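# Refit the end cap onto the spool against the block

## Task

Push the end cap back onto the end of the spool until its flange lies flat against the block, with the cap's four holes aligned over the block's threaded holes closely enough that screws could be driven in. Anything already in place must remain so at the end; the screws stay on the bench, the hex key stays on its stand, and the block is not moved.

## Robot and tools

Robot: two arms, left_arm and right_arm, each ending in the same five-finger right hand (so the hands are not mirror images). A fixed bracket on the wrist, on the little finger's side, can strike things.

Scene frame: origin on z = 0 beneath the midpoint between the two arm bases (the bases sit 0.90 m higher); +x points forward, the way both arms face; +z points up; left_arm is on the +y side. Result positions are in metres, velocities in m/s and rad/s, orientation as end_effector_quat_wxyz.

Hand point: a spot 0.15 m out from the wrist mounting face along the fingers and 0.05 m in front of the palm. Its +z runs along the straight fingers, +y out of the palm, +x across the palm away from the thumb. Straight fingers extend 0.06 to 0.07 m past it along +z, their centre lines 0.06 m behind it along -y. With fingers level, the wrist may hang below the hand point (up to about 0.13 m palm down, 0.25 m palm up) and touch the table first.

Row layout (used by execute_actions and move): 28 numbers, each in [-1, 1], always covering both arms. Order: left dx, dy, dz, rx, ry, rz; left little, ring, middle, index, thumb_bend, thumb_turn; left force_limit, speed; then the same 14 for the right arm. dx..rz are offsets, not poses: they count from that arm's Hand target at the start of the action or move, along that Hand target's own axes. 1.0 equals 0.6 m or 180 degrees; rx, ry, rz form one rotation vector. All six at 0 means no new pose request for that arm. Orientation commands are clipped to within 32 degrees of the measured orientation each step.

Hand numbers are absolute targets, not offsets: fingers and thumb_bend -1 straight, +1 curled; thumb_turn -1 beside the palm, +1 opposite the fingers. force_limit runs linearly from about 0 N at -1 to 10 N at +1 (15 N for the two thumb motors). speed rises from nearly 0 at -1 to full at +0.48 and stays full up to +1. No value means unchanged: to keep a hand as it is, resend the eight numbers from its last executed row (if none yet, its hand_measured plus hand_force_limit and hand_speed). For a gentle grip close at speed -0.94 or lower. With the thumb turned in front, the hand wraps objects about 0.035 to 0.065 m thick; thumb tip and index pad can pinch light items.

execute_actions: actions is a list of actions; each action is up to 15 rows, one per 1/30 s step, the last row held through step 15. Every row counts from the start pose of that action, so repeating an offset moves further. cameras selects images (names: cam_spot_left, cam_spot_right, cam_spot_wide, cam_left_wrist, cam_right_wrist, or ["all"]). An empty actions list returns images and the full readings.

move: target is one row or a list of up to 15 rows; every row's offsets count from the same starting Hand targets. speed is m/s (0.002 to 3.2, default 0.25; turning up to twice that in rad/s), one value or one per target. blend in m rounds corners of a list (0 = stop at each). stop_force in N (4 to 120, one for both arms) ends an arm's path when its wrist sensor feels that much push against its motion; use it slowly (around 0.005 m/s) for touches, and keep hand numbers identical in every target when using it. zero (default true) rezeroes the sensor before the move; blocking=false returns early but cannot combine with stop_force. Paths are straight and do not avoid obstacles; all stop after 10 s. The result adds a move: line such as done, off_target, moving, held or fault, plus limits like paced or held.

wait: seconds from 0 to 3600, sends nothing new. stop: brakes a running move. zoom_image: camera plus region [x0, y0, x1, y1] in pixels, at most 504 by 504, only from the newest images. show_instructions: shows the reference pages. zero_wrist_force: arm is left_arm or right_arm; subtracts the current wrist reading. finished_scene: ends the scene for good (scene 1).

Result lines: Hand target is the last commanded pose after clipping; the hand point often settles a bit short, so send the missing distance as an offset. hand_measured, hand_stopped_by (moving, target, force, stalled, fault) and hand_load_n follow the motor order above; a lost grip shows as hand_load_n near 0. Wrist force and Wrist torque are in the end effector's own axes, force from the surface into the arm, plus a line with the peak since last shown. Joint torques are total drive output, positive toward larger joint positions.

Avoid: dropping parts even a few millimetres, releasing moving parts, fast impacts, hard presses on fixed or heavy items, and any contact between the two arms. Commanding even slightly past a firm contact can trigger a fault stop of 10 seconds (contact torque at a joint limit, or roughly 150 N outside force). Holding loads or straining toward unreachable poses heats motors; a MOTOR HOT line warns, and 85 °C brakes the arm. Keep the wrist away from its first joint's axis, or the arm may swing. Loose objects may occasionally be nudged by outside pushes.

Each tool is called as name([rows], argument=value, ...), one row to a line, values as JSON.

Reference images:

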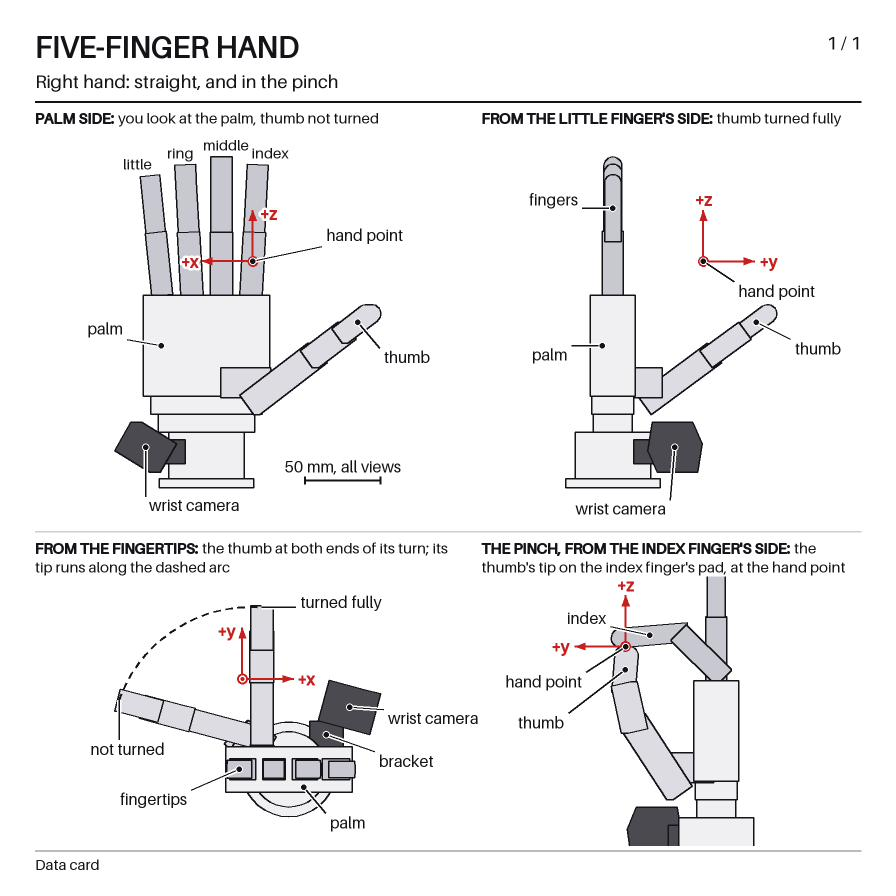

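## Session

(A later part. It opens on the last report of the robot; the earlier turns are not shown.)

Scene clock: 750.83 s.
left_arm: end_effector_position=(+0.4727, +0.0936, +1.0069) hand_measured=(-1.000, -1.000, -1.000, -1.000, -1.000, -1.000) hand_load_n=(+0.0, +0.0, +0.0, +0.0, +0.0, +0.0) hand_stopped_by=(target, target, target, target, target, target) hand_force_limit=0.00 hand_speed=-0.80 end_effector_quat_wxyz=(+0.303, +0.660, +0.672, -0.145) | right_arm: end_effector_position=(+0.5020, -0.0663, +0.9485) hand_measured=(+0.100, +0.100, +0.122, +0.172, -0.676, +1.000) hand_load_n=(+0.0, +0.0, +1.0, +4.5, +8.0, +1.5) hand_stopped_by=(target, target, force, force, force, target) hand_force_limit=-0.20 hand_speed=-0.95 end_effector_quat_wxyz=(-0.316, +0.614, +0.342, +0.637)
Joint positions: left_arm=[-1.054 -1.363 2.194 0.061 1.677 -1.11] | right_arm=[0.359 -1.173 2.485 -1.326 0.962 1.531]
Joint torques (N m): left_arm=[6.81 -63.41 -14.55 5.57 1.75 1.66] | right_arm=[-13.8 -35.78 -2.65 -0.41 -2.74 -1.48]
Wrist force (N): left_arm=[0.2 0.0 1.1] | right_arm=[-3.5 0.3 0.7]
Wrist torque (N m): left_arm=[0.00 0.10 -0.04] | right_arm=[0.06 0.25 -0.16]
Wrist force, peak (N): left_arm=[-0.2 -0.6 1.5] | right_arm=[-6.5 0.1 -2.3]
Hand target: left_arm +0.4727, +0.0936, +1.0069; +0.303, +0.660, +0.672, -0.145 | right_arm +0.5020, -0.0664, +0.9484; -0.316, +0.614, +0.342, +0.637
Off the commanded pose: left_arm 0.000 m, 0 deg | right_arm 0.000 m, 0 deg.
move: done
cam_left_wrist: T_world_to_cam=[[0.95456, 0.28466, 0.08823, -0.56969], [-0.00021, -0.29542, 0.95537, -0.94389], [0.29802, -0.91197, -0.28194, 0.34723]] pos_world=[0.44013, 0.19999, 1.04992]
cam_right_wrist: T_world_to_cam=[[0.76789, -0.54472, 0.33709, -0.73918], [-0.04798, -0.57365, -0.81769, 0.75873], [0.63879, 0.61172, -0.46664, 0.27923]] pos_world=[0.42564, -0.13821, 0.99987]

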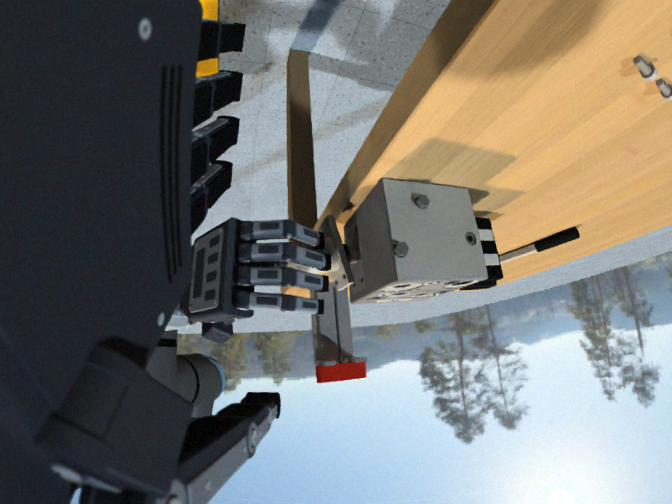

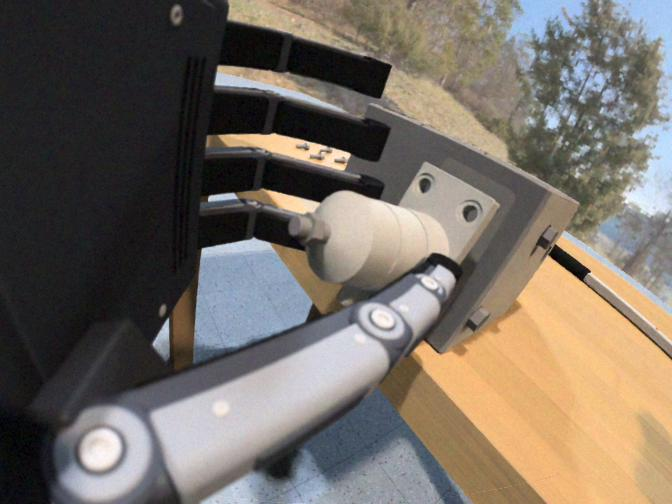

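move(target=[0,0,0,0,0,0,-1,-1,-1,-1,-1,-1,0,-0.8,-0.0039,0.00105,0.0008,-0.0007,0.0225,-0.0328,0.1,0.1,0.31,0.41,-0.09,1,-0.2,-0.95], speed=0.01, cameras=["cam_left_wrist", "cam_right_wrist"])

zoom_image(camera="cam_left_wrist", region=[300, 200, 400, 300])

Scene clock: 772.43 s.
left_arm: end_effector_position=(+0.4727, +0.0936, +1.0069) hand_measured=(-1.000, -1.000, -1.000, -1.000, -1.000, -1.000) hand_load_n=(+0.0, +0.0, +0.0, +0.0, +0.0, +0.0) hand_stopped_by=(target, target, target, target, target, target) hand_force_limit=0.00 hand_speed=-0.80 end_effector_quat_wxyz=(+0.303, +0.660, +0.672, -0.145) | right_arm: end_effector_position=(+0.5029, -0.0664, +0.9461) hand_measured=(+0.100, +0.100, +0.122, +0.172, -0.676, +1.000) hand_load_n=(+0.0, +0.0, +1.5, +4.0, +8.0, +0.0) hand_stopped_by=(target, target, force, force, force, target) hand_force_limit=-0.20 hand_speed=-0.95 end_effector_quat_wxyz=(-0.294, +0.573, +0.361, +0.674)
Joint positions: left_arm=[-1.054 -1.363 2.194 0.061 1.677 -1.11] | right_arm=[0.359 -1.104 2.504 -1.5 0.96 1.477]
Joint torques (N m): left_arm=[8.56 -64.68 -14.84 5.49 1.89 1.33] | right_arm=[-14.1 -46.74 1.23 -1.05 -2.86 -2.06]
Wrist force (N): left_arm=[0.1 0.0 1.4] | right_arm=[-0.6 0.9 1.1]
Wrist torque (N m): left_arm=[-0.02 0.12 -0.04] | right_arm=[0.01 0.21 -0.02]
Wrist force, peak (N): left_arm=[0.0 -0.7 1.6] | right_arm=[-3.5 0.1 1.2]
Hand target: left_arm +0.4727, +0.0936, +1.0069; +0.303, +0.660, +0.672, -0.145 | right_arm +0.5029, -0.0664, +0.9461; -0.294, +0.573, +0.361, +0.674
Off the commanded pose: left_arm 0.000 m, 0 deg | right_arm 0.000 m, 0 deg.
move: done
cam_left_wrist: T_world_to_cam=[[0.95456, 0.28466, 0.08823, -0.56969], [-0.00021, -0.29542, 0.95537, -0.94389], [0.29802, -0.91197, -0.28194, 0.34723]] pos_world=[0.44013, 0.19999, 1.04992]
cam_right_wrist: T_world_to_cam=[[0.71987, -0.5446, 0.43035, -0.8031], [0.05428, -0.57393, -0.8171, 0.70479], [0.69199, 0.61156, -0.3836, 0.17225]] pos_world=[0.42068, -0.13821, 0.98757]

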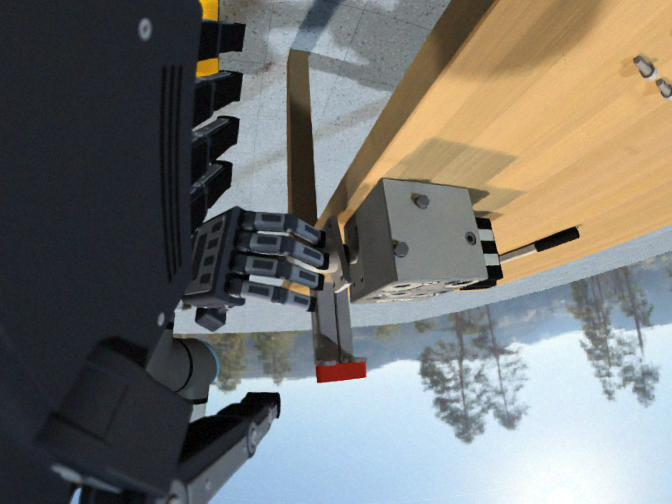

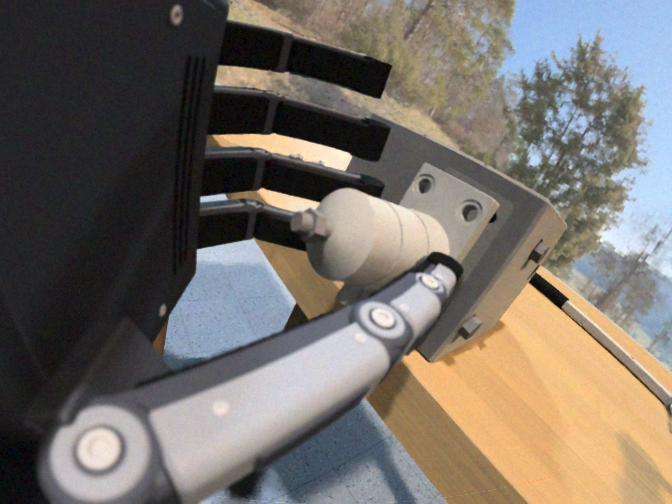

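Scaled by 5.040 from the camera's image (finer frame: 960x720).

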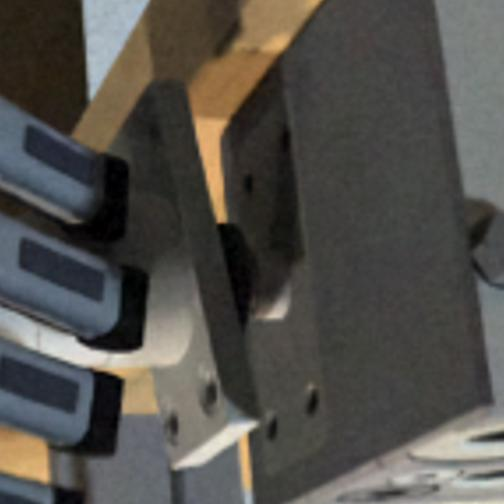

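move(target=[0,0,0,0,0,0,-1,-1,-1,-1,-1,-1,0,-0.8,-0.0040,0.0012,0.0009,-0.0007,0.0234,-0.0341,0.1,0.1,0.31,0.41,-0.09,1,-0.2,-0.95], speed=0.01, cameras=["cam_left_wrist", "cam_right_wrist"])

zoom_image(camera="cam_left_wrist", region=[300, 200, 400, 300])

zoom_image(camera="cam_right_wrist", region=[400, 130, 540, 270])

Scene clock: 785.60 s.
left_arm: end_effector_position=(+0.4727, +0.0936, +1.0069) hand_measured=(-1.000, -1.000, -1.000, -1.000, -1.000, -1.000) hand_load_n=(+0.0, +0.0, +0.0, +0.0, +0.0, +0.0) hand_stopped_by=(target, target, target, target, target, target) hand_force_limit=0.00 hand_speed=-0.80 end_effector_quat_wxyz=(+0.303, +0.660, +0.672, -0.145) | right_arm: end_effector_position=(+0.5042, -0.0664, +0.9439) hand_measured=(+0.100, +0.100, +0.122, +0.172, -0.676, +1.000) hand_load_n=(+0.0, +0.0, +2.0, +3.0, +8.0, +0.0) hand_stopped_by=(target, target, force, force, force, target) hand_force_limit=-0.20 hand_speed=-0.95 end_effector_quat_wxyz=(-0.269, +0.528, +0.379, +0.710)
Joint positions: left_arm=[-1.054 -1.363 2.194 0.061 1.677 -1.11] | right_arm=[0.356 -1.025 2.515 -1.68 0.951 1.422]
Joint torques (N m): left_arm=[7.84 -64.72 -14.6 5.75 1.76 1.3] | right_arm=[-15.3 -48.26 5.33 -1.32 -2.68 -2.46]
Wrist force (N): left_arm=[-0.2 0.0 1.3] | right_arm=[-0.4 1.0 0.5]
Wrist torque (N m): left_arm=[-0.01 0.17 -0.07] | right_arm=[-0.01 0.27 0.00]
Wrist force, peak (N): left_arm=[-0.2 -0.2 1.6] | right_arm=[-0.8 1.3 1.7]
Hand target: left_arm +0.4727, +0.0936, +1.0069; +0.303, +0.660, +0.672, -0.145 | right_arm +0.5042, -0.0664, +0.9439; -0.269, +0.528, +0.379, +0.710
Off the commanded pose: left_arm 0.000 m, 0 deg | right_arm 0.000 m, 0 deg.
move: done
cam_left_wrist: T_world_to_cam=[[0.95456, 0.28466, 0.08823, -0.56969], [-0.00021, -0.29542, 0.95537, -0.94389], [0.29802, -0.91197, -0.28194, 0.34723]] pos_world=[0.44013, 0.19999, 1.04992]
cam_right_wrist: T_world_to_cam=[[0.65803, -0.54449, 0.52011, -0.85677], [0.15972, -0.57409, -0.80307, 0.63647], [0.73586, 0.61152, -0.2908, 0.06082]] pos_world=[0.41737, -0.13831, 0.97444]

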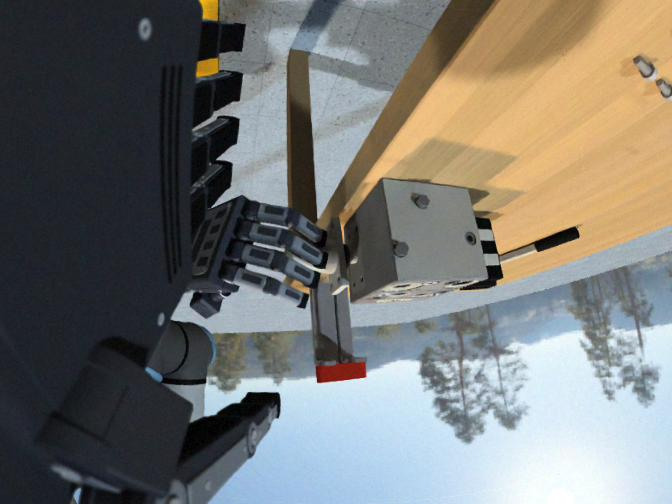

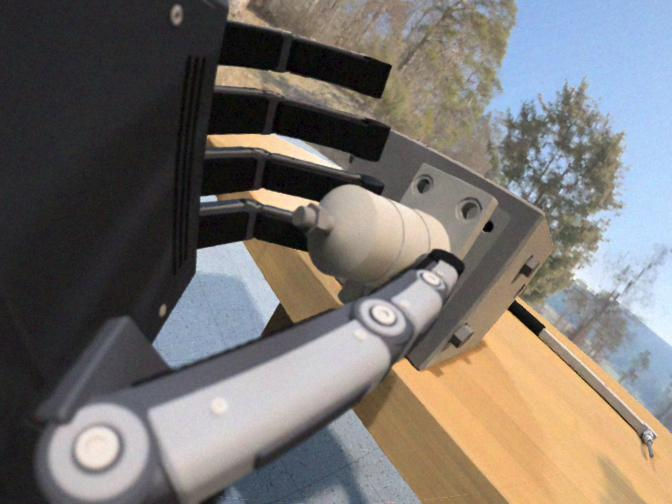

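Scaled by 5.040 from the camera's image (finer frame: 960x720).

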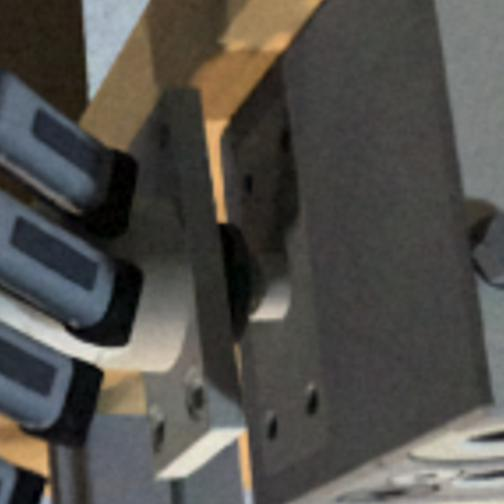

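Scaled by 3.600 from the camera's image (finer frame: 960x720).

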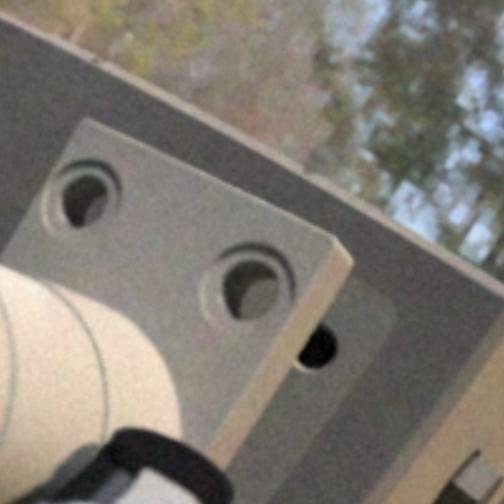

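execute_actions(actions=[], cameras=["cam_left_wrist","cam_right_wrist"])

zoom_image(camera="cam_left_wrist", region=[300, 200, 400, 300])

zoom_image(camera="cam_right_wrist", region=[400, 130, 540, 270])

Scene clock: 795.07 s.
left_arm: end_effector_position=(+0.4727, +0.0936, +1.0069) hand_measured=(-1.000, -1.000, -1.000, -1.000, -1.000, -1.000) hand_load_n=(+0.0, +0.0, +0.0, +0.0, -0.5, +0.0) hand_stopped_by=(target, target, target, target, target, target) hand_force_limit=0.00 hand_speed=-0.80 end_effector_quat_wxyz=(+0.303, +0.660, +0.672, -0.145) | right_arm: end_effector_position=(+0.5042, -0.0664, +0.9439) hand_measured=(+0.100, +0.100, +0.122, +0.172, -0.676, +1.000) hand_load_n=(+0.0, +0.0, +2.0, +3.0, +8.0, +0.0) hand_stopped_by=(target, target, force, force, force, target) hand_force_limit=-0.20 hand_speed=-0.95 end_effector_quat_wxyz=(-0.269, +0.528, +0.379, +0.710)
Joint positions: left_arm=[-1.054 -1.363 2.194 0.061 1.677 -1.11] | right_arm=[0.356 -1.025 2.515 -1.68 0.951 1.422]
Joint velocities: within noise
Joint torques (N m): left_arm=[7.09 -64.2 -14.37 5.86 1.59 1.02] | right_arm=[-3.68 -52.94 0.69 0.4 0.59 2.01]
Wrist force (N): left_arm=[-0.3 0.2 1.1] | right_arm=[-0.7 0.9 0.4]
Wrist torque (N m): left_arm=[0.02 0.20 -0.07] | right_arm=[0.02 0.29 0.00]
Wrist force, peak (N): left_arm=[-0.5 -0.4 1.7] | right_arm=[-0.4 1.3 0.9]
Hand target: left_arm +0.4727, +0.0936, +1.0069; +0.303, +0.660, +0.672, -0.145 | right_arm +0.5042, -0.0664, +0.9439; -0.269, +0.528, +0.379, +0.710
Off the commanded pose: left_arm 0.000 m, 0 deg | right_arm 0.000 m, 0 deg.
camera_calibration:
cam_left_wrist: T_world_to_cam=[[0.95456, 0.28466, 0.08823, -0.56969], [-0.00021, -0.29542, 0.95537, -0.94389], [0.29802, -0.91197, -0.28194, 0.34723]] pos_world=[0.44013, 0.19999, 1.04992]
cam_right_wrist: T_world_to_cam=[[0.65814, -0.54449, 0.51999, -0.85669], [0.15959, -0.57406, -0.80311, 0.63657], [0.73579, 0.61154, -0.29092, 0.06097]] pos_world=[0.41737, -0.13831, 0.97444]
Images, in order (width x height): cam_left_wrist 672x504, cam_right_wrist 672x504.

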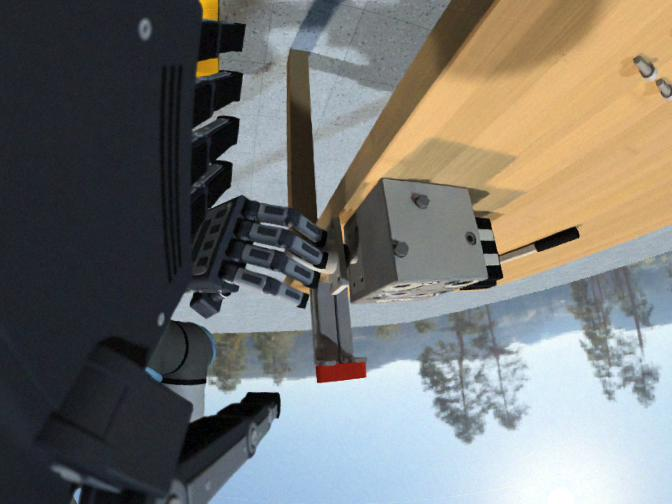

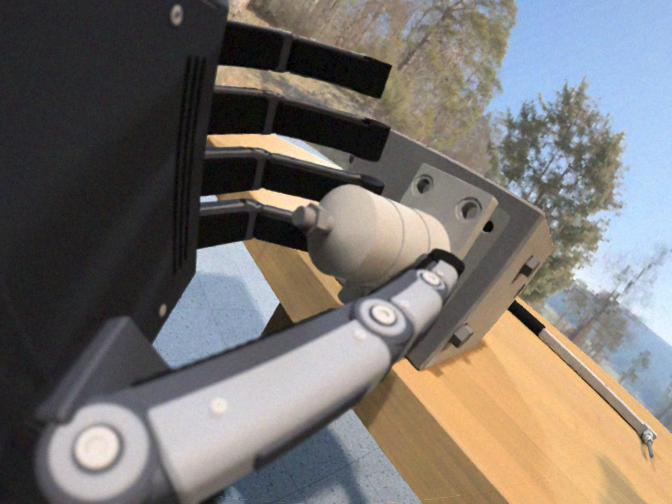

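Scaled by 5.040 from the camera's image (finer frame: 960x720).

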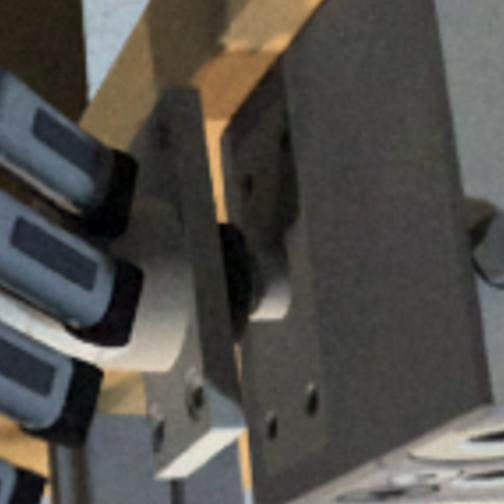

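Scaled by 3.600 from the camera's image (finer frame: 960x720).

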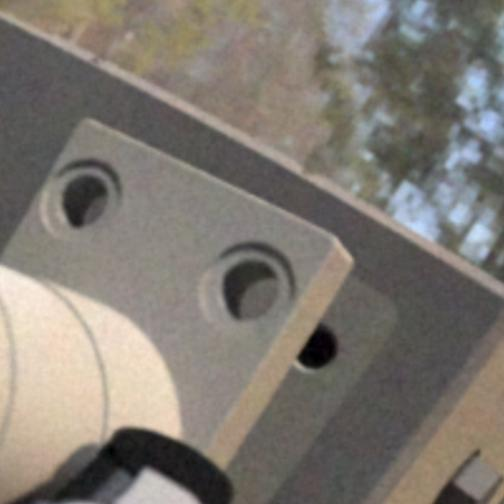

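move(target=[0,0,0,0,0,0,-1,-1,-1,-1,-1,-1,0,-0.8,-0.00117,0.00026,0.00021,-0.0002,0.00666,-0.00968,0.1,0.1,0.31,0.41,-0.09,1,-0.2,-0.95], speed=0.008, cameras=["cam_left_wrist","cam_right_wrist"])

zoom_image(camera="cam_left_wrist", region=[300, 200, 400, 300])

zoom_image(camera="cam_right_wrist", region=[400, 130, 540, 270])

Scene clock: 804.87 s.
left_arm: end_effector_position=(+0.4727, +0.0936, +1.0069) hand_measured=(-1.000, -1.000, -1.000, -1.000, -1.000, -1.000) hand_load_n=(+0.0, +0.0, +0.0, +0.0, -0.5, +0.0) hand_stopped_by=(target, target, target, target, target, target) hand_force_limit=0.00 hand_speed=-0.80 end_effector_quat_wxyz=(+0.303, +0.660, +0.672, -0.145) | right_arm: end_effector_position=(+0.5046, -0.0664, +0.9433) hand_measured=(+0.100, +0.100, +0.120, +0.172, -0.676, +1.000) hand_load_n=(+0.0, +0.0, +2.5, +2.5, +8.0, +0.0) hand_stopped_by=(target, target, force, force, force, target) hand_force_limit=-0.20 hand_speed=-0.95 end_effector_quat_wxyz=(-0.262, +0.515, +0.384, +0.720)
Joint positions: left_arm=[-1.054 -1.363 2.194 0.061 1.677 -1.11] | right_arm=[0.355 -1.001 2.516 -1.731 0.947 1.407]
Joint torques (N m): left_arm=[7.09 -63.45 -15.09 5.71 1.51 0.88] | right_arm=[-12.15 -49.11 7.05 -2.37 -2.37 -2.48]
Wrist force (N): left_arm=[0.2 0.1 1.1] | right_arm=[-0.5 1.8 0.5]
Wrist torque (N m): left_arm=[0.02 0.10 -0.04] | right_arm=[0.06 0.28 -0.04]
Wrist force, peak (N): left_arm=[-0.4 -0.3 1.6] | right_arm=[-0.5 1.8 0.5]
Hand target: left_arm +0.4727, +0.0936, +1.0069; +0.303, +0.660, +0.672, -0.145 | right_arm +0.5046, -0.0664, +0.9433; -0.262, +0.515, +0.384, +0.720
Off the commanded pose: left_arm 0.000 m, 0 deg | right_arm 0.000 m, 0 deg.
move: done
cam_left_wrist: T_world_to_cam=[[0.95456, 0.28466, 0.08823, -0.56969], [-0.00021, -0.29542, 0.95537, -0.94389], [0.29802, -0.91197, -0.28194, 0.34723]] pos_world=[0.44013, 0.19999, 1.04992]
cam_right_wrist: T_world_to_cam=[[0.63841, -0.54449, 0.54402, -0.86932], [0.18925, -0.57407, -0.79664, 0.61496], [0.74606, 0.61154, -0.26345, 0.02944]] pos_world=[0.41664, -0.13831, 0.97058]

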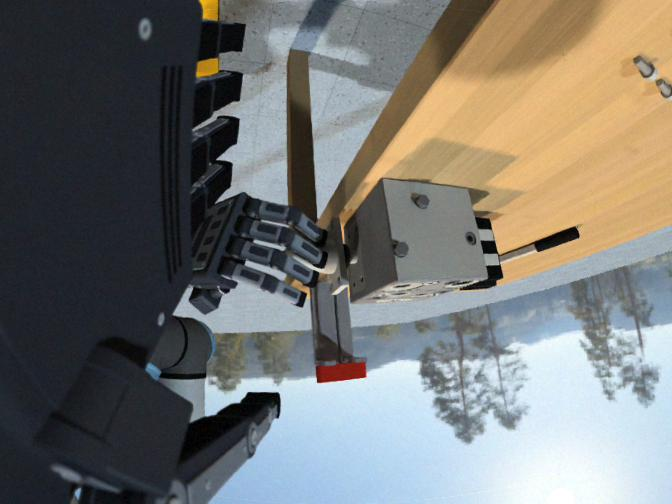

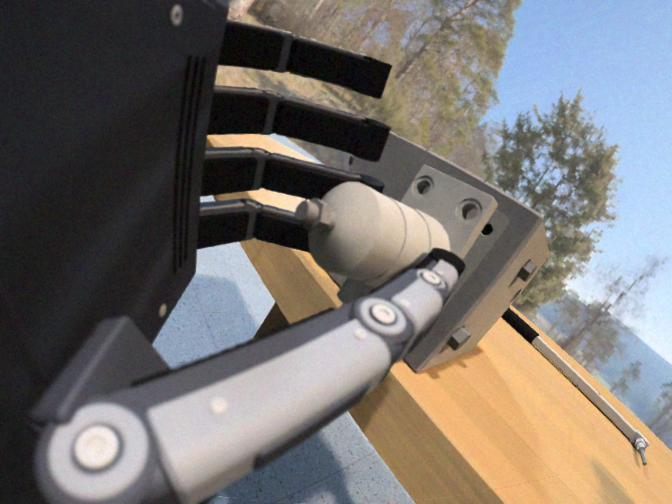

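Scaled by 5.040 from the camera's image (finer frame: 960x720).

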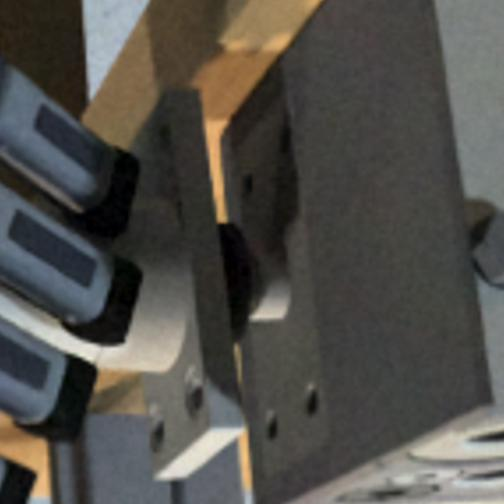

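Scaled by 3.600 from the camera's image (finer frame: 960x720).

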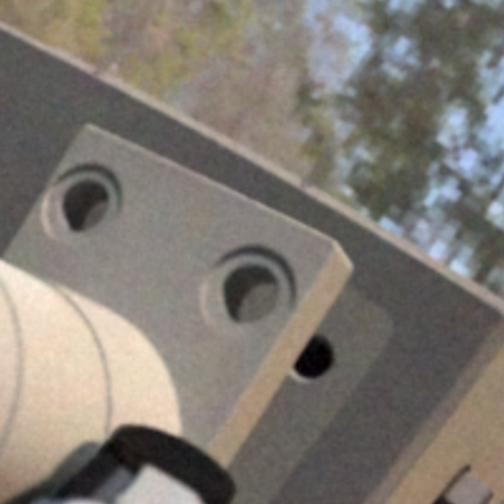

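zoom_image(camera="cam_left_wrist", region=[320, 210, 380, 300])

Scaled by 5.600 from the camera's image (finer frame: 960x720).

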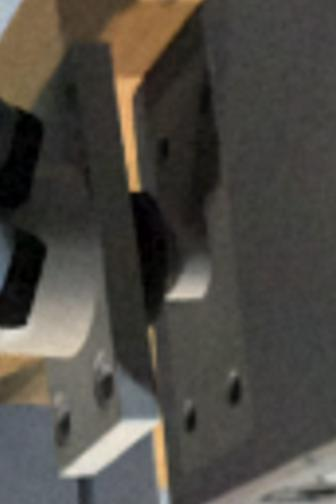

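move(target=[0,0,0,0,0,0,-1,-1,-1,-1,-1,-1,0,-0.8,0.00061,-0.0001,0.00174,-0.00844,0.0255,0.00423,0.1,0.1,0.31,0.41,-0.09,1,-0.2,-0.95], speed=0.008, cameras=["cam_left_wrist","cam_right_wrist"])

zoom_image(camera="cam_left_wrist", region=[320, 210, 380, 300])

zoom_image(camera="cam_right_wrist", region=[400, 130, 540, 270])

Scene clock: 831.73 s.
left_arm: end_effector_position=(+0.4727, +0.0936, +1.0069) hand_measured=(-1.000, -1.000, -1.000, -1.000, -1.000, -1.000) hand_load_n=(+0.0, +0.0, +0.0, +0.0, +0.0, +0.0) hand_stopped_by=(target, target, target, target, target, target) hand_force_limit=0.00 hand_speed=-0.80 end_effector_quat_wxyz=(+0.303, +0.660, +0.672, -0.145) | right_arm: end_effector_position=(+0.5050, -0.0655, +0.9438) hand_measured=(+0.100, +0.100, +0.120, +0.172, -0.676, +1.000) hand_load_n=(+0.0, -0.5, +3.0, +2.5, +8.0, +0.0) hand_stopped_by=(target, target, force, force, force, target) hand_force_limit=-0.20 hand_speed=-0.95 end_effector_quat_wxyz=(-0.276, +0.492, +0.360, +0.743)
Joint positions: left_arm=[-1.054 -1.363 2.194 0.061 1.677 -1.11] | right_arm=[0.364 -0.934 2.519 -1.901 0.971 1.476]
Joint torques (N m): left_arm=[8.11 -62.21 -15.69 5.75 1.06 0.74] | right_arm=[8.05 -51.87 10.15 -0.7 0.41 0.93]
Wrist force (N): left_arm=[0.0 -0.4 1.4] | right_arm=[-0.6 1.1 1.2]
Wrist torque (N m): left_arm=[-0.08 0.13 -0.07] | right_arm=[0.08 0.24 -0.16]
Wrist force, peak (N): left_arm=[0.0 -0.5 1.6] | right_arm=[-0.8 1.9 0.3]
Hand target: left_arm +0.4727, +0.0936, +1.0069; +0.303, +0.660, +0.672, -0.145 | right_arm +0.5050, -0.0655, +0.9438; -0.276, +0.492, +0.360, +0.743
Off the commanded pose: left_arm 0.000 m, 0 deg | right_arm 0.000 m, 0 deg.
move: done
cam_left_wrist: T_world_to_cam=[[0.95456, 0.28466, 0.08823, -0.56969], [-0.00021, -0.29542, 0.95537, -0.94389], [0.29802, -0.91197, -0.28194, 0.34723]] pos_world=[0.44013, 0.19999, 1.04992]
cam_right_wrist: T_world_to_cam=[[0.6198, -0.58613, 0.52182, -0.84175], [0.21763, -0.51049, -0.83189, 0.63891], [0.75398, 0.62917, -0.18885, -0.04461]] pos_world=[0.4163, -0.13914, 0.96232]

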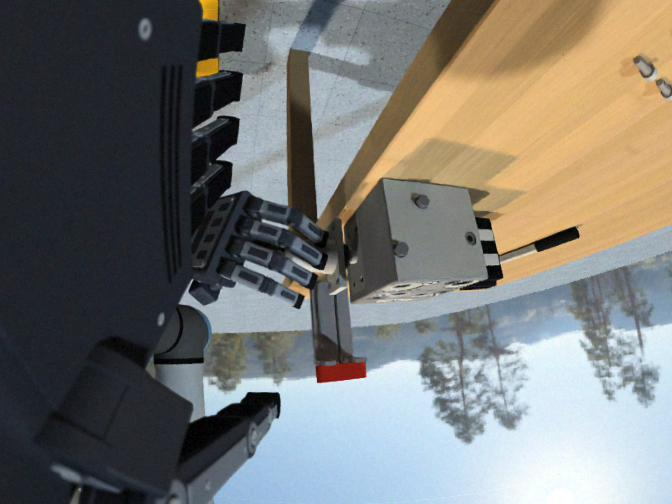

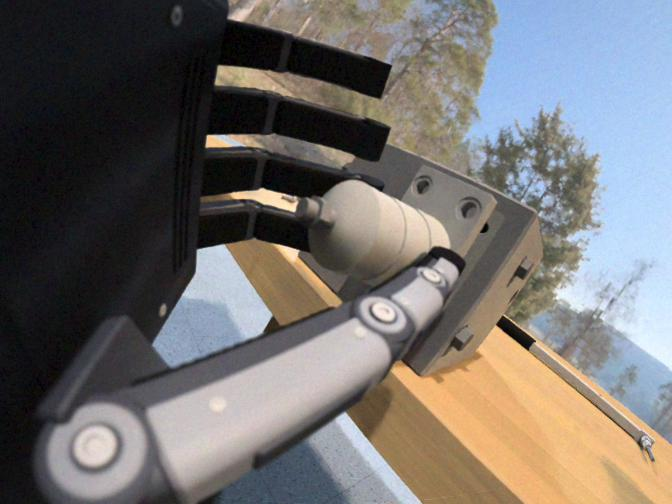

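Scaled by 5.600 from the camera's image (finer frame: 960x720).

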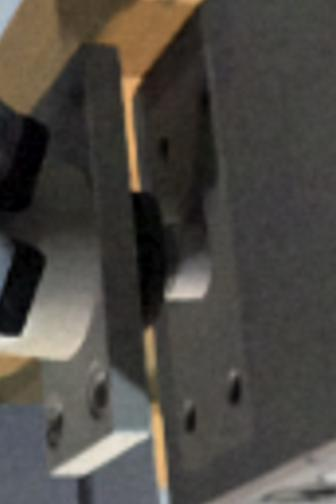

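Scaled by 3.600 from the camera's image (finer frame: 960x720).

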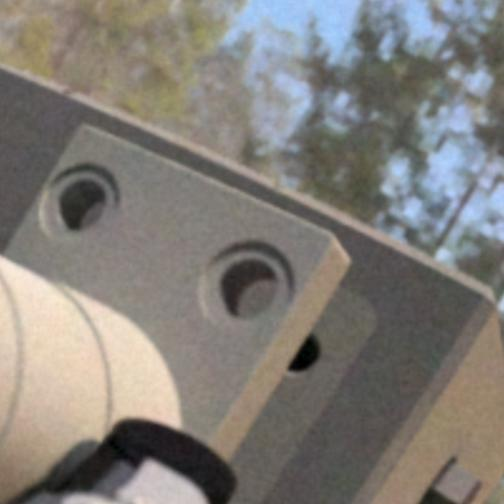

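move(target=[0,0,0,0,0,0,-1,-1,-1,-1,-1,-1,0,-0.8,-0.00182,0.00382,0.00266,0,0,0,0.1,0.1,0.31,0.41,-0.09,1,-0.2,-0.95], speed=0.006, stop_force=5)

Scene clock: 842.53 s.
left_arm: end_effector_position=(+0.4727, +0.0936, +1.0069) hand_measured=(-1.000, -1.000, -1.000, -1.000, -1.000, -1.000) hand_load_n=(+0.0, +0.0, +0.0, +0.0, +0.0, +0.0) hand_stopped_by=(target, target, target, target, target, target) hand_force_limit=0.00 hand_speed=-0.80 end_effector_quat_wxyz=(+0.303, +0.660, +0.672, -0.145) | right_arm: end_effector_position=(+0.5080, -0.0655, +0.9438) hand_measured=(+0.100, +0.100, +0.120, +0.172, -0.676, +1.000) hand_load_n=(+0.0, +0.0, +3.0, +2.5, +8.0, -0.5) hand_stopped_by=(target, target, force, force, force, target) hand_force_limit=-0.20 hand_speed=-0.95 end_effector_quat_wxyz=(-0.276, +0.492, +0.360, +0.743)
Joint positions: left_arm=[-1.054 -1.363 2.194 0.061 1.677 -1.11] | right_arm=[0.361 -0.935 2.515 -1.897 0.968 1.477]
Joint torques (N m): left_arm=[7.7 -62.91 -15.48 5.64 0.96 0.74] | right_arm=[1.19 -55.82 -0.62 -3.22 0.21 2.4]
Wrist force (N): left_arm=[0.0 -0.4 1.5] | right_arm=[0.5 0.9 0.6]
Wrist torque (N m): left_arm=[-0.08 0.13 -0.06] | right_arm=[-0.01 0.20 -0.17]
Wrist force, peak (N): left_arm=[-0.6 -0.4 1.7] | right_arm=[0.4 1.0 1.7]
Hand target: left_arm +0.4727, +0.0936, +1.0069; +0.303, +0.660, +0.672, -0.145 | right_arm +0.5080, -0.0655, +0.9438; -0.276, +0.492, +0.360, +0.743
Off the commanded pose: left_arm 0.000 m, 0 deg | right_arm 0.000 m, 0 deg.
move: done

move(target=[0,0,0,0,0,0,-1,-1,-1,-1,-1,-1,0,-0.8,-0.00135,0.00395,0.00279,0,0,0,0.1,0.1,0.31,0.41,-0.09,1,-0.2,-0.95], speed=0.006, stop_force=5, cameras=["cam_left_wrist","cam_right_wrist"])

zoom_image(camera="cam_left_wrist", region=[320, 210, 380, 300])

zoom_image(camera="cam_right_wrist", region=[400, 130, 540, 270])

Scene clock: 847.13 s.
left_arm: end_effector_position=(+0.4727, +0.0936, +1.0069) hand_measured=(-1.000, -1.000, -1.000, -1.000, -1.000, -1.000) hand_load_n=(+0.0, +0.0, +0.0, +0.0, +0.0, +0.0) hand_stopped_by=(target, target, target, target, target, target) hand_force_limit=0.00 hand_speed=-0.80 end_effector_quat_wxyz=(+0.303, +0.660, +0.672, -0.145) | right_arm: end_effector_position=(+0.5110, -0.0655, +0.9441) hand_measured=(+0.100, +0.100, +0.120, +0.172, -0.676, +1.000) hand_load_n=(+0.0, +0.0, +3.0, +3.0, +7.5, +0.0) hand_stopped_by=(target, target, force, force, force, target) hand_force_limit=-0.20 hand_speed=-0.95 end_effector_quat_wxyz=(-0.276, +0.492, +0.360, +0.743)
Joint positions: left_arm=[-1.054 -1.363 2.194 0.061 1.677 -1.11] | right_arm=[0.358 -0.935 2.511 -1.893 0.966 1.478]
Joint torques (N m): left_arm=[6.17 -63.81 -15.41 5.5 1.04 0.49] | right_arm=[-2.96 -53.2 3.35 -2.73 -0.14 2.49]
Wrist force (N): left_arm=[0.1 0.0 1.1] | right_arm=[0.3 0.2 1.7]
Wrist torque (N m): left_arm=[0.01 0.13 -0.05] | right_arm=[0.08 0.16 -0.14]
Wrist force, peak (N): left_arm=[0.0 -0.5 1.7] | right_arm=[0.4 -2.9 -0.8]
Hand target: left_arm +0.4727, +0.0936, +1.0069; +0.303, +0.660, +0.672, -0.145 | right_arm +0.5110, -0.0655, +0.9441; -0.276, +0.492, +0.360, +0.743
Off the commanded pose: left_arm 0.000 m, 0 deg | right_arm 0.000 m, 0 deg.
move: done
cam_left_wrist: T_world_to_cam=[[0.95456, 0.28466, 0.08823, -0.56969], [-0.00021, -0.29542, 0.95537, -0.94389], [0.29802, -0.91197, -0.28194, 0.34723]] pos_world=[0.44013, 0.19999, 1.04992]
cam_right_wrist: T_world_to_cam=[[0.61983, -0.58606, 0.52186, -0.84566], [0.2176, -0.51058, -0.83184, 0.63781], [0.75396, 0.62916, -0.18894, -0.04898]] pos_world=[0.4223, -0.13914, 0.96262]

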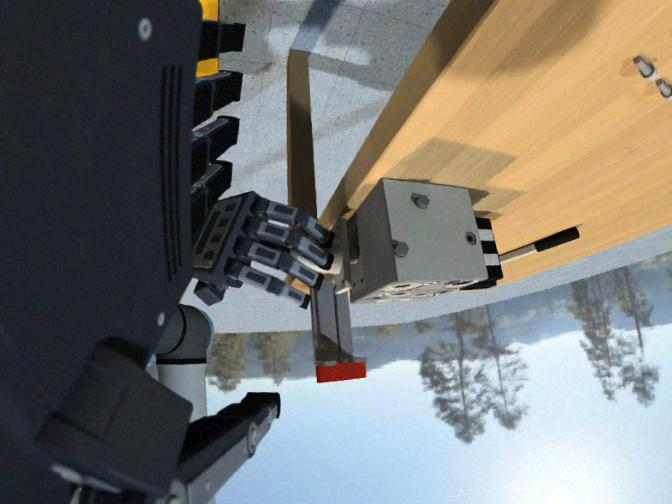

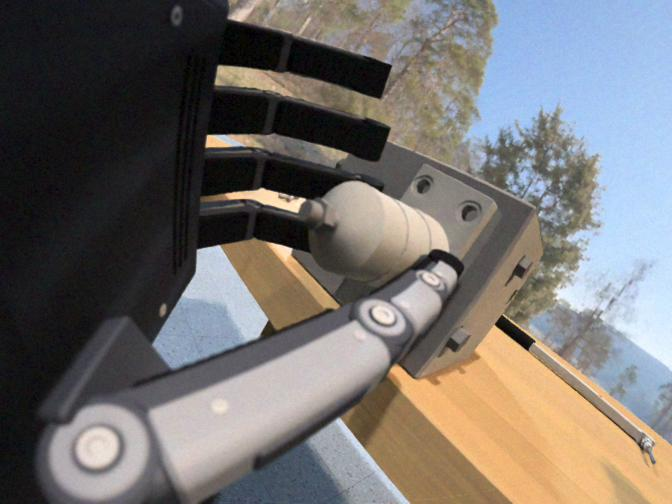

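Scaled by 5.600 from the camera's image (finer frame: 960x720).

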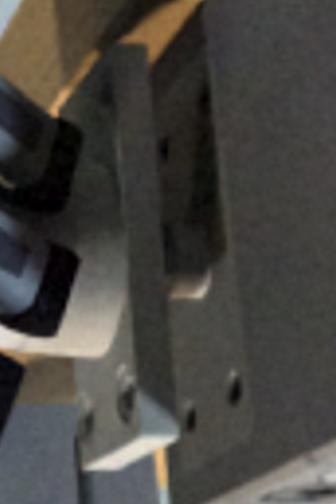

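Scaled by 3.600 from the camera's image (finer frame: 960x720).

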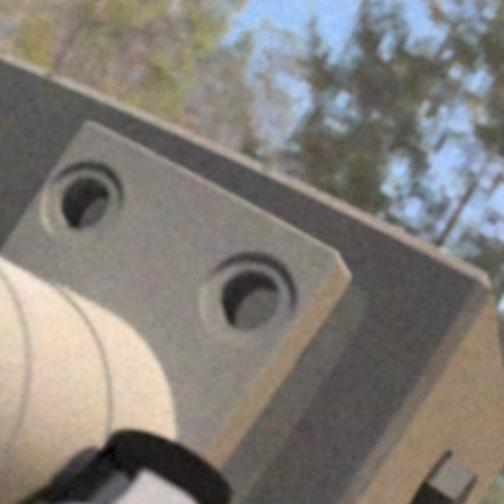

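move(target=[0,0,0,0,0,0,-1,-1,-1,-1,-1,-1,0,-0.8,-0.00225,0.0039,0.00225,0.00231,-0.00487,-0.00339,0.1,0.1,0.31,0.41,-0.09,1,-0.2,-0.95], speed=0.006, cameras=["cam_left_wrist","cam_right_wrist"])

zoom_image(camera="cam_left_wrist", region=[320, 210, 380, 300])

zoom_image(camera="cam_right_wrist", region=[400, 130, 540, 270])

Scene clock: 856.43 s.
left_arm: end_effector_position=(+0.4727, +0.0936, +1.0069) hand_measured=(-1.000, -1.000, -1.000, -1.000, -1.000, -1.000) hand_load_n=(+0.0, +0.0, +0.0, +0.0, +0.0, +0.0) hand_stopped_by=(target, target, target, target, target, target) hand_force_limit=0.00 hand_speed=-0.80 end_effector_quat_wxyz=(+0.303, +0.660, +0.672, -0.145) | right_arm: end_effector_position=(+0.5140, -0.0657, +0.9438) hand_measured=(+0.100, +0.100, +0.120, +0.172, -0.676, +1.000) hand_load_n=(+0.0, +0.0, +3.0, +3.0, +7.0, +0.0) hand_stopped_by=(target, target, force, force, force, target) hand_force_limit=-0.20 hand_speed=-0.95 end_effector_quat_wxyz=(-0.271, +0.495, +0.368, +0.739)
Joint positions: left_arm=[-1.054 -1.363 2.194 0.061 1.677 -1.11] | right_arm=[0.353 -0.947 2.507 -1.859 0.955 1.458]
Joint torques (N m): left_arm=[5.03 -64.43 -15.79 5.54 1.03 0.74] | right_arm=[-11.46 -49.57 -13.53 -2.8 -1.42 -2.1]
Wrist force (N): left_arm=[0.1 -0.1 1.1] | right_arm=[0.4 0.1 1.6]
Wrist torque (N m): left_arm=[-0.03 0.13 -0.05] | right_arm=[0.07 0.20 -0.03]
Wrist force, peak (N): left_arm=[0.2 0.0 1.7] | right_arm=[0.8 0.8 2.4]
Hand target: left_arm +0.4727, +0.0936, +1.0069; +0.303, +0.660, +0.672, -0.145 | right_arm +0.5140, -0.0657, +0.9438; -0.271, +0.495, +0.368, +0.739
Off the commanded pose: left_arm 0.000 m, 0 deg | right_arm 0.000 m, 0 deg.
move: done
cam_left_wrist: T_world_to_cam=[[0.95456, 0.28466, 0.08823, -0.56969], [-0.00021, -0.29542, 0.95537, -0.94389], [0.29802, -0.91197, -0.28194, 0.34723]] pos_world=[0.44013, 0.19999, 1.04992]
cam_right_wrist: T_world_to_cam=[[0.61985, -0.57544, 0.53353, -0.85779], [0.21757, -0.52722, -0.8214, 0.62588], [0.75395, 0.62523, -0.2016, -0.03949]] pos_world=[0.4253, -0.13894, 0.9638]

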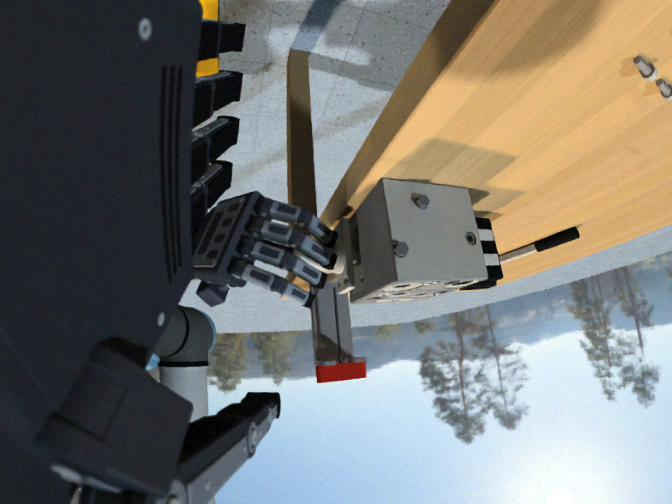

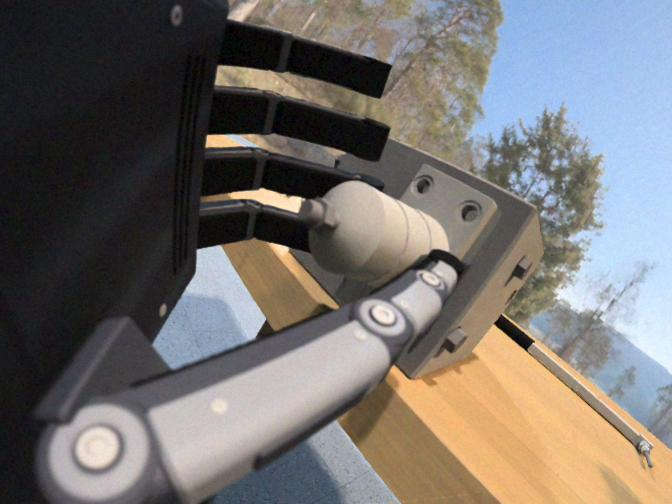

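Scaled by 5.600 from the camera's image (finer frame: 960x720).

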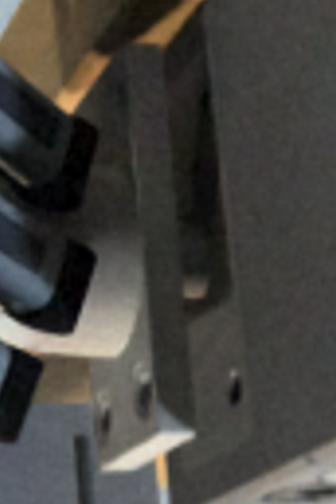

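Scaled by 3.600 from the camera's image (finer frame: 960x720).

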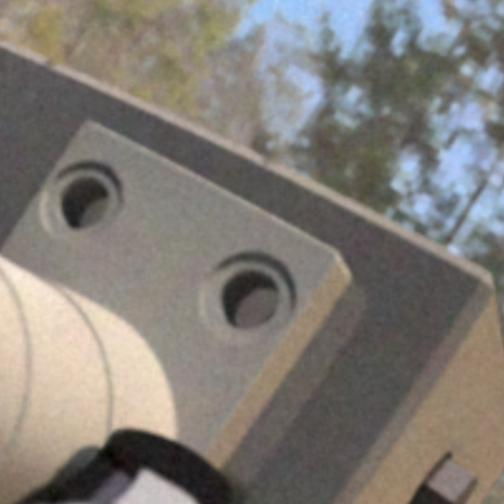

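move(target=[0,0,0,0,0,0,-1,-1,-1,-1,-1,-1,0,-0.8,-0.00121,0.00255,0.00177,0,0,0,0.1,0.1,0.31,0.41,-0.09,1,-0.2,-0.95], speed=0.006, stop_force=5)

Scene clock: 860.53 s.
left_arm: end_effector_position=(+0.4727, +0.0936, +1.0069) hand_measured=(-1.000, -1.000, -1.000, -1.000, -1.000, -1.000) hand_load_n=(+0.0, +0.0, +0.0, +0.0, +0.0, +0.0) hand_stopped_by=(target, target, target, target, target, target) hand_force_limit=0.00 hand_speed=-0.80 end_effector_quat_wxyz=(+0.303, +0.660, +0.672, -0.145) | right_arm: end_effector_position=(+0.5160, -0.0657, +0.9438) hand_measured=(+0.100, +0.100, +0.120, +0.172, -0.676, +1.000) hand_load_n=(+0.0, +0.0, +3.0, +3.0, +7.0, +0.0) hand_stopped_by=(target, target, force, force, force, target) hand_force_limit=-0.20 hand_speed=-0.95 end_effector_quat_wxyz=(-0.271, +0.495, +0.368, +0.739)
Joint positions: left_arm=[-1.054 -1.363 2.194 0.061 1.677 -1.11] | right_arm=[0.351 -0.946 2.504 -1.856 0.953 1.459]
Joint torques (N m): left_arm=[5.11 -63.47 -15.27 5.54 1.12 1] | right_arm=[-8.66 -37.54 -5.77 -1.51 -0.46 2.83]
Wrist force (N): left_arm=[0.2 -0.3 1.4] | right_arm=[0.2 -0.4 2.1]
Wrist torque (N m): left_arm=[-0.06 0.10 -0.05] | right_arm=[0.01 0.20 -0.14]
Wrist force, peak (N): left_arm=[0.2 0.1 1.7] | right_arm=[0.0 0.1 2.1]
Hand target: left_arm +0.4727, +0.0936, +1.0069; +0.303, +0.660, +0.672, -0.145 | right_arm +0.5160, -0.0657, +0.9438; -0.271, +0.495, +0.368, +0.739
Off the commanded pose: left_arm 0.000 m, 0 deg | right_arm 0.000 m, 0 deg.
move: done

move(target=[0,0,0,0,0,0,-1,-1,-1,-1,-1,-1,0,-0.8,-0.00121,0.00255,0.00177,0,0,0,0.1,0.1,0.31,0.41,-0.09,1,-0.2,-0.95], speed=0.006, stop_force=5, cameras=["cam_left_wrist","cam_right_wrist"])

zoom_image(camera="cam_left_wrist", region=[320, 210, 380, 300])

zoom_image(camera="cam_right_wrist", region=[400, 130, 540, 270])

Scene clock: 864.37 s.
left_arm: end_effector_position=(+0.4727, +0.0936, +1.0069) hand_measured=(-1.000, -1.000, -1.000, -1.000, -1.000, -1.000) hand_load_n=(+0.0, +0.0, +0.0, +0.0, +0.0, +0.0) hand_stopped_by=(target, target, target, target, target, target) hand_force_limit=0.00 hand_speed=-0.80 end_effector_quat_wxyz=(+0.303, +0.660, +0.672, -0.145) | right_arm: end_effector_position=(+0.5180, -0.0657, +0.9438) hand_measured=(+0.100, +0.100, +0.120, +0.172, -0.676, +1.000) hand_load_n=(+0.0, +0.0, +3.0, +3.0, +7.5, +0.0) hand_stopped_by=(target, target, force, force, force, target) hand_force_limit=-0.20 hand_speed=-0.95 end_effector_quat_wxyz=(-0.271, +0.495, +0.368, +0.739)
Joint positions: left_arm=[-1.054 -1.363 2.194 0.061 1.677 -1.11] | right_arm=[0.349 -0.946 2.502 -1.854 0.952 1.459]
Joint torques (N m): left_arm=[5.52 -61.77 -15.88 5.72 1.24 0.8] | right_arm=[-7.5 -37.39 -7.16 -2.03 -0.48 2.86]
Wrist force (N): left_arm=[-0.1 -0.3 1.3] | right_arm=[-0.2 -0.3 2.3]
Wrist torque (N m): left_arm=[-0.05 0.15 -0.07] | right_arm=[0.04 0.26 -0.23]
Wrist force, peak (N): left_arm=[0.0 -0.7 1.7] | right_arm=[0.2 -0.2 2.5]
Hand target: left_arm +0.4727, +0.0936, +1.0069; +0.303, +0.660, +0.672, -0.145 | right_arm +0.5180, -0.0657, +0.9438; -0.271, +0.495, +0.368, +0.739
Off the commanded pose: left_arm 0.000 m, 0 deg | right_arm 0.000 m, 0 deg.
move: done
cam_left_wrist: T_world_to_cam=[[0.95456, 0.28466, 0.08823, -0.56969], [-0.00021, -0.29542, 0.95537, -0.94389], [0.29802, -0.91197, -0.28194, 0.34723]] pos_world=[0.44013, 0.19999, 1.04992]
cam_right_wrist: T_world_to_cam=[[0.61984, -0.57553, 0.53345, -0.8602], [0.21756, -0.52711, -0.82148, 0.6251], [0.75397, 0.62524, -0.2015, -0.0426]] pos_world=[0.4293, -0.13894, 0.9638]

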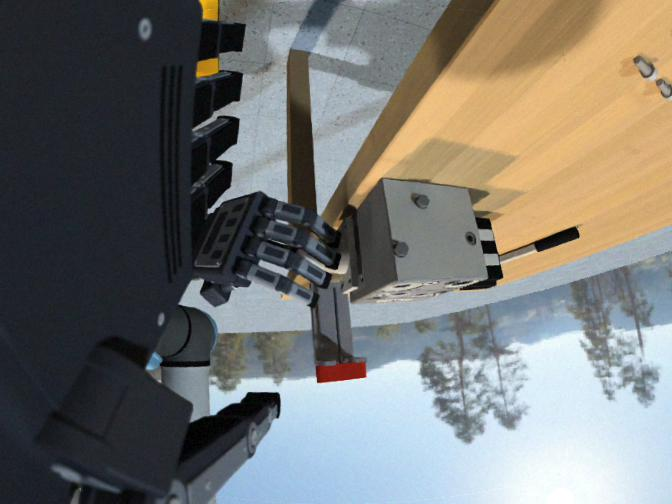

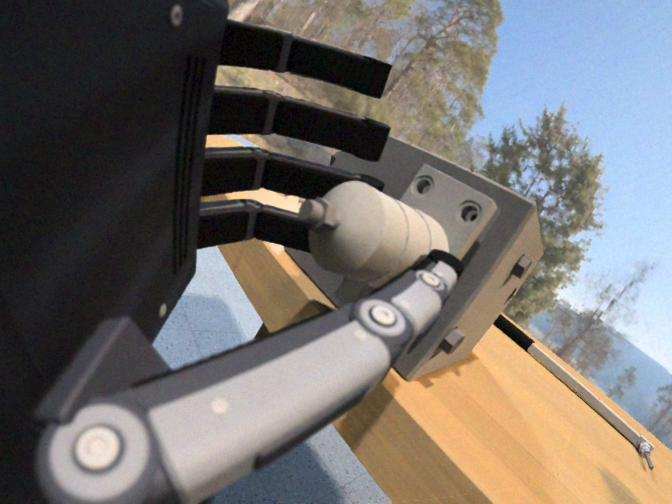

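Scaled by 5.600 from the camera's image (finer frame: 960x720).

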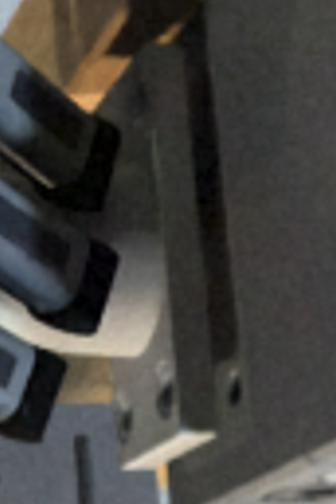

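Scaled by 3.600 from the camera's image (finer frame: 960x720).

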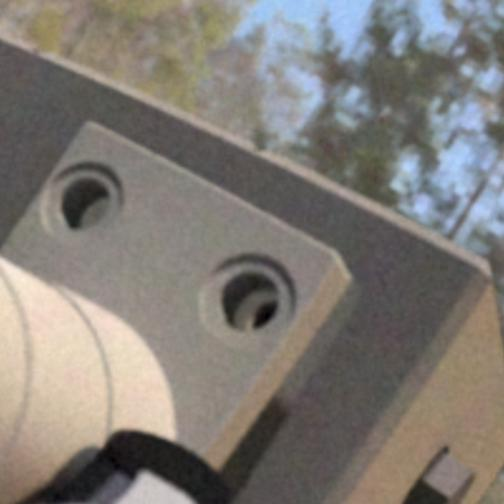

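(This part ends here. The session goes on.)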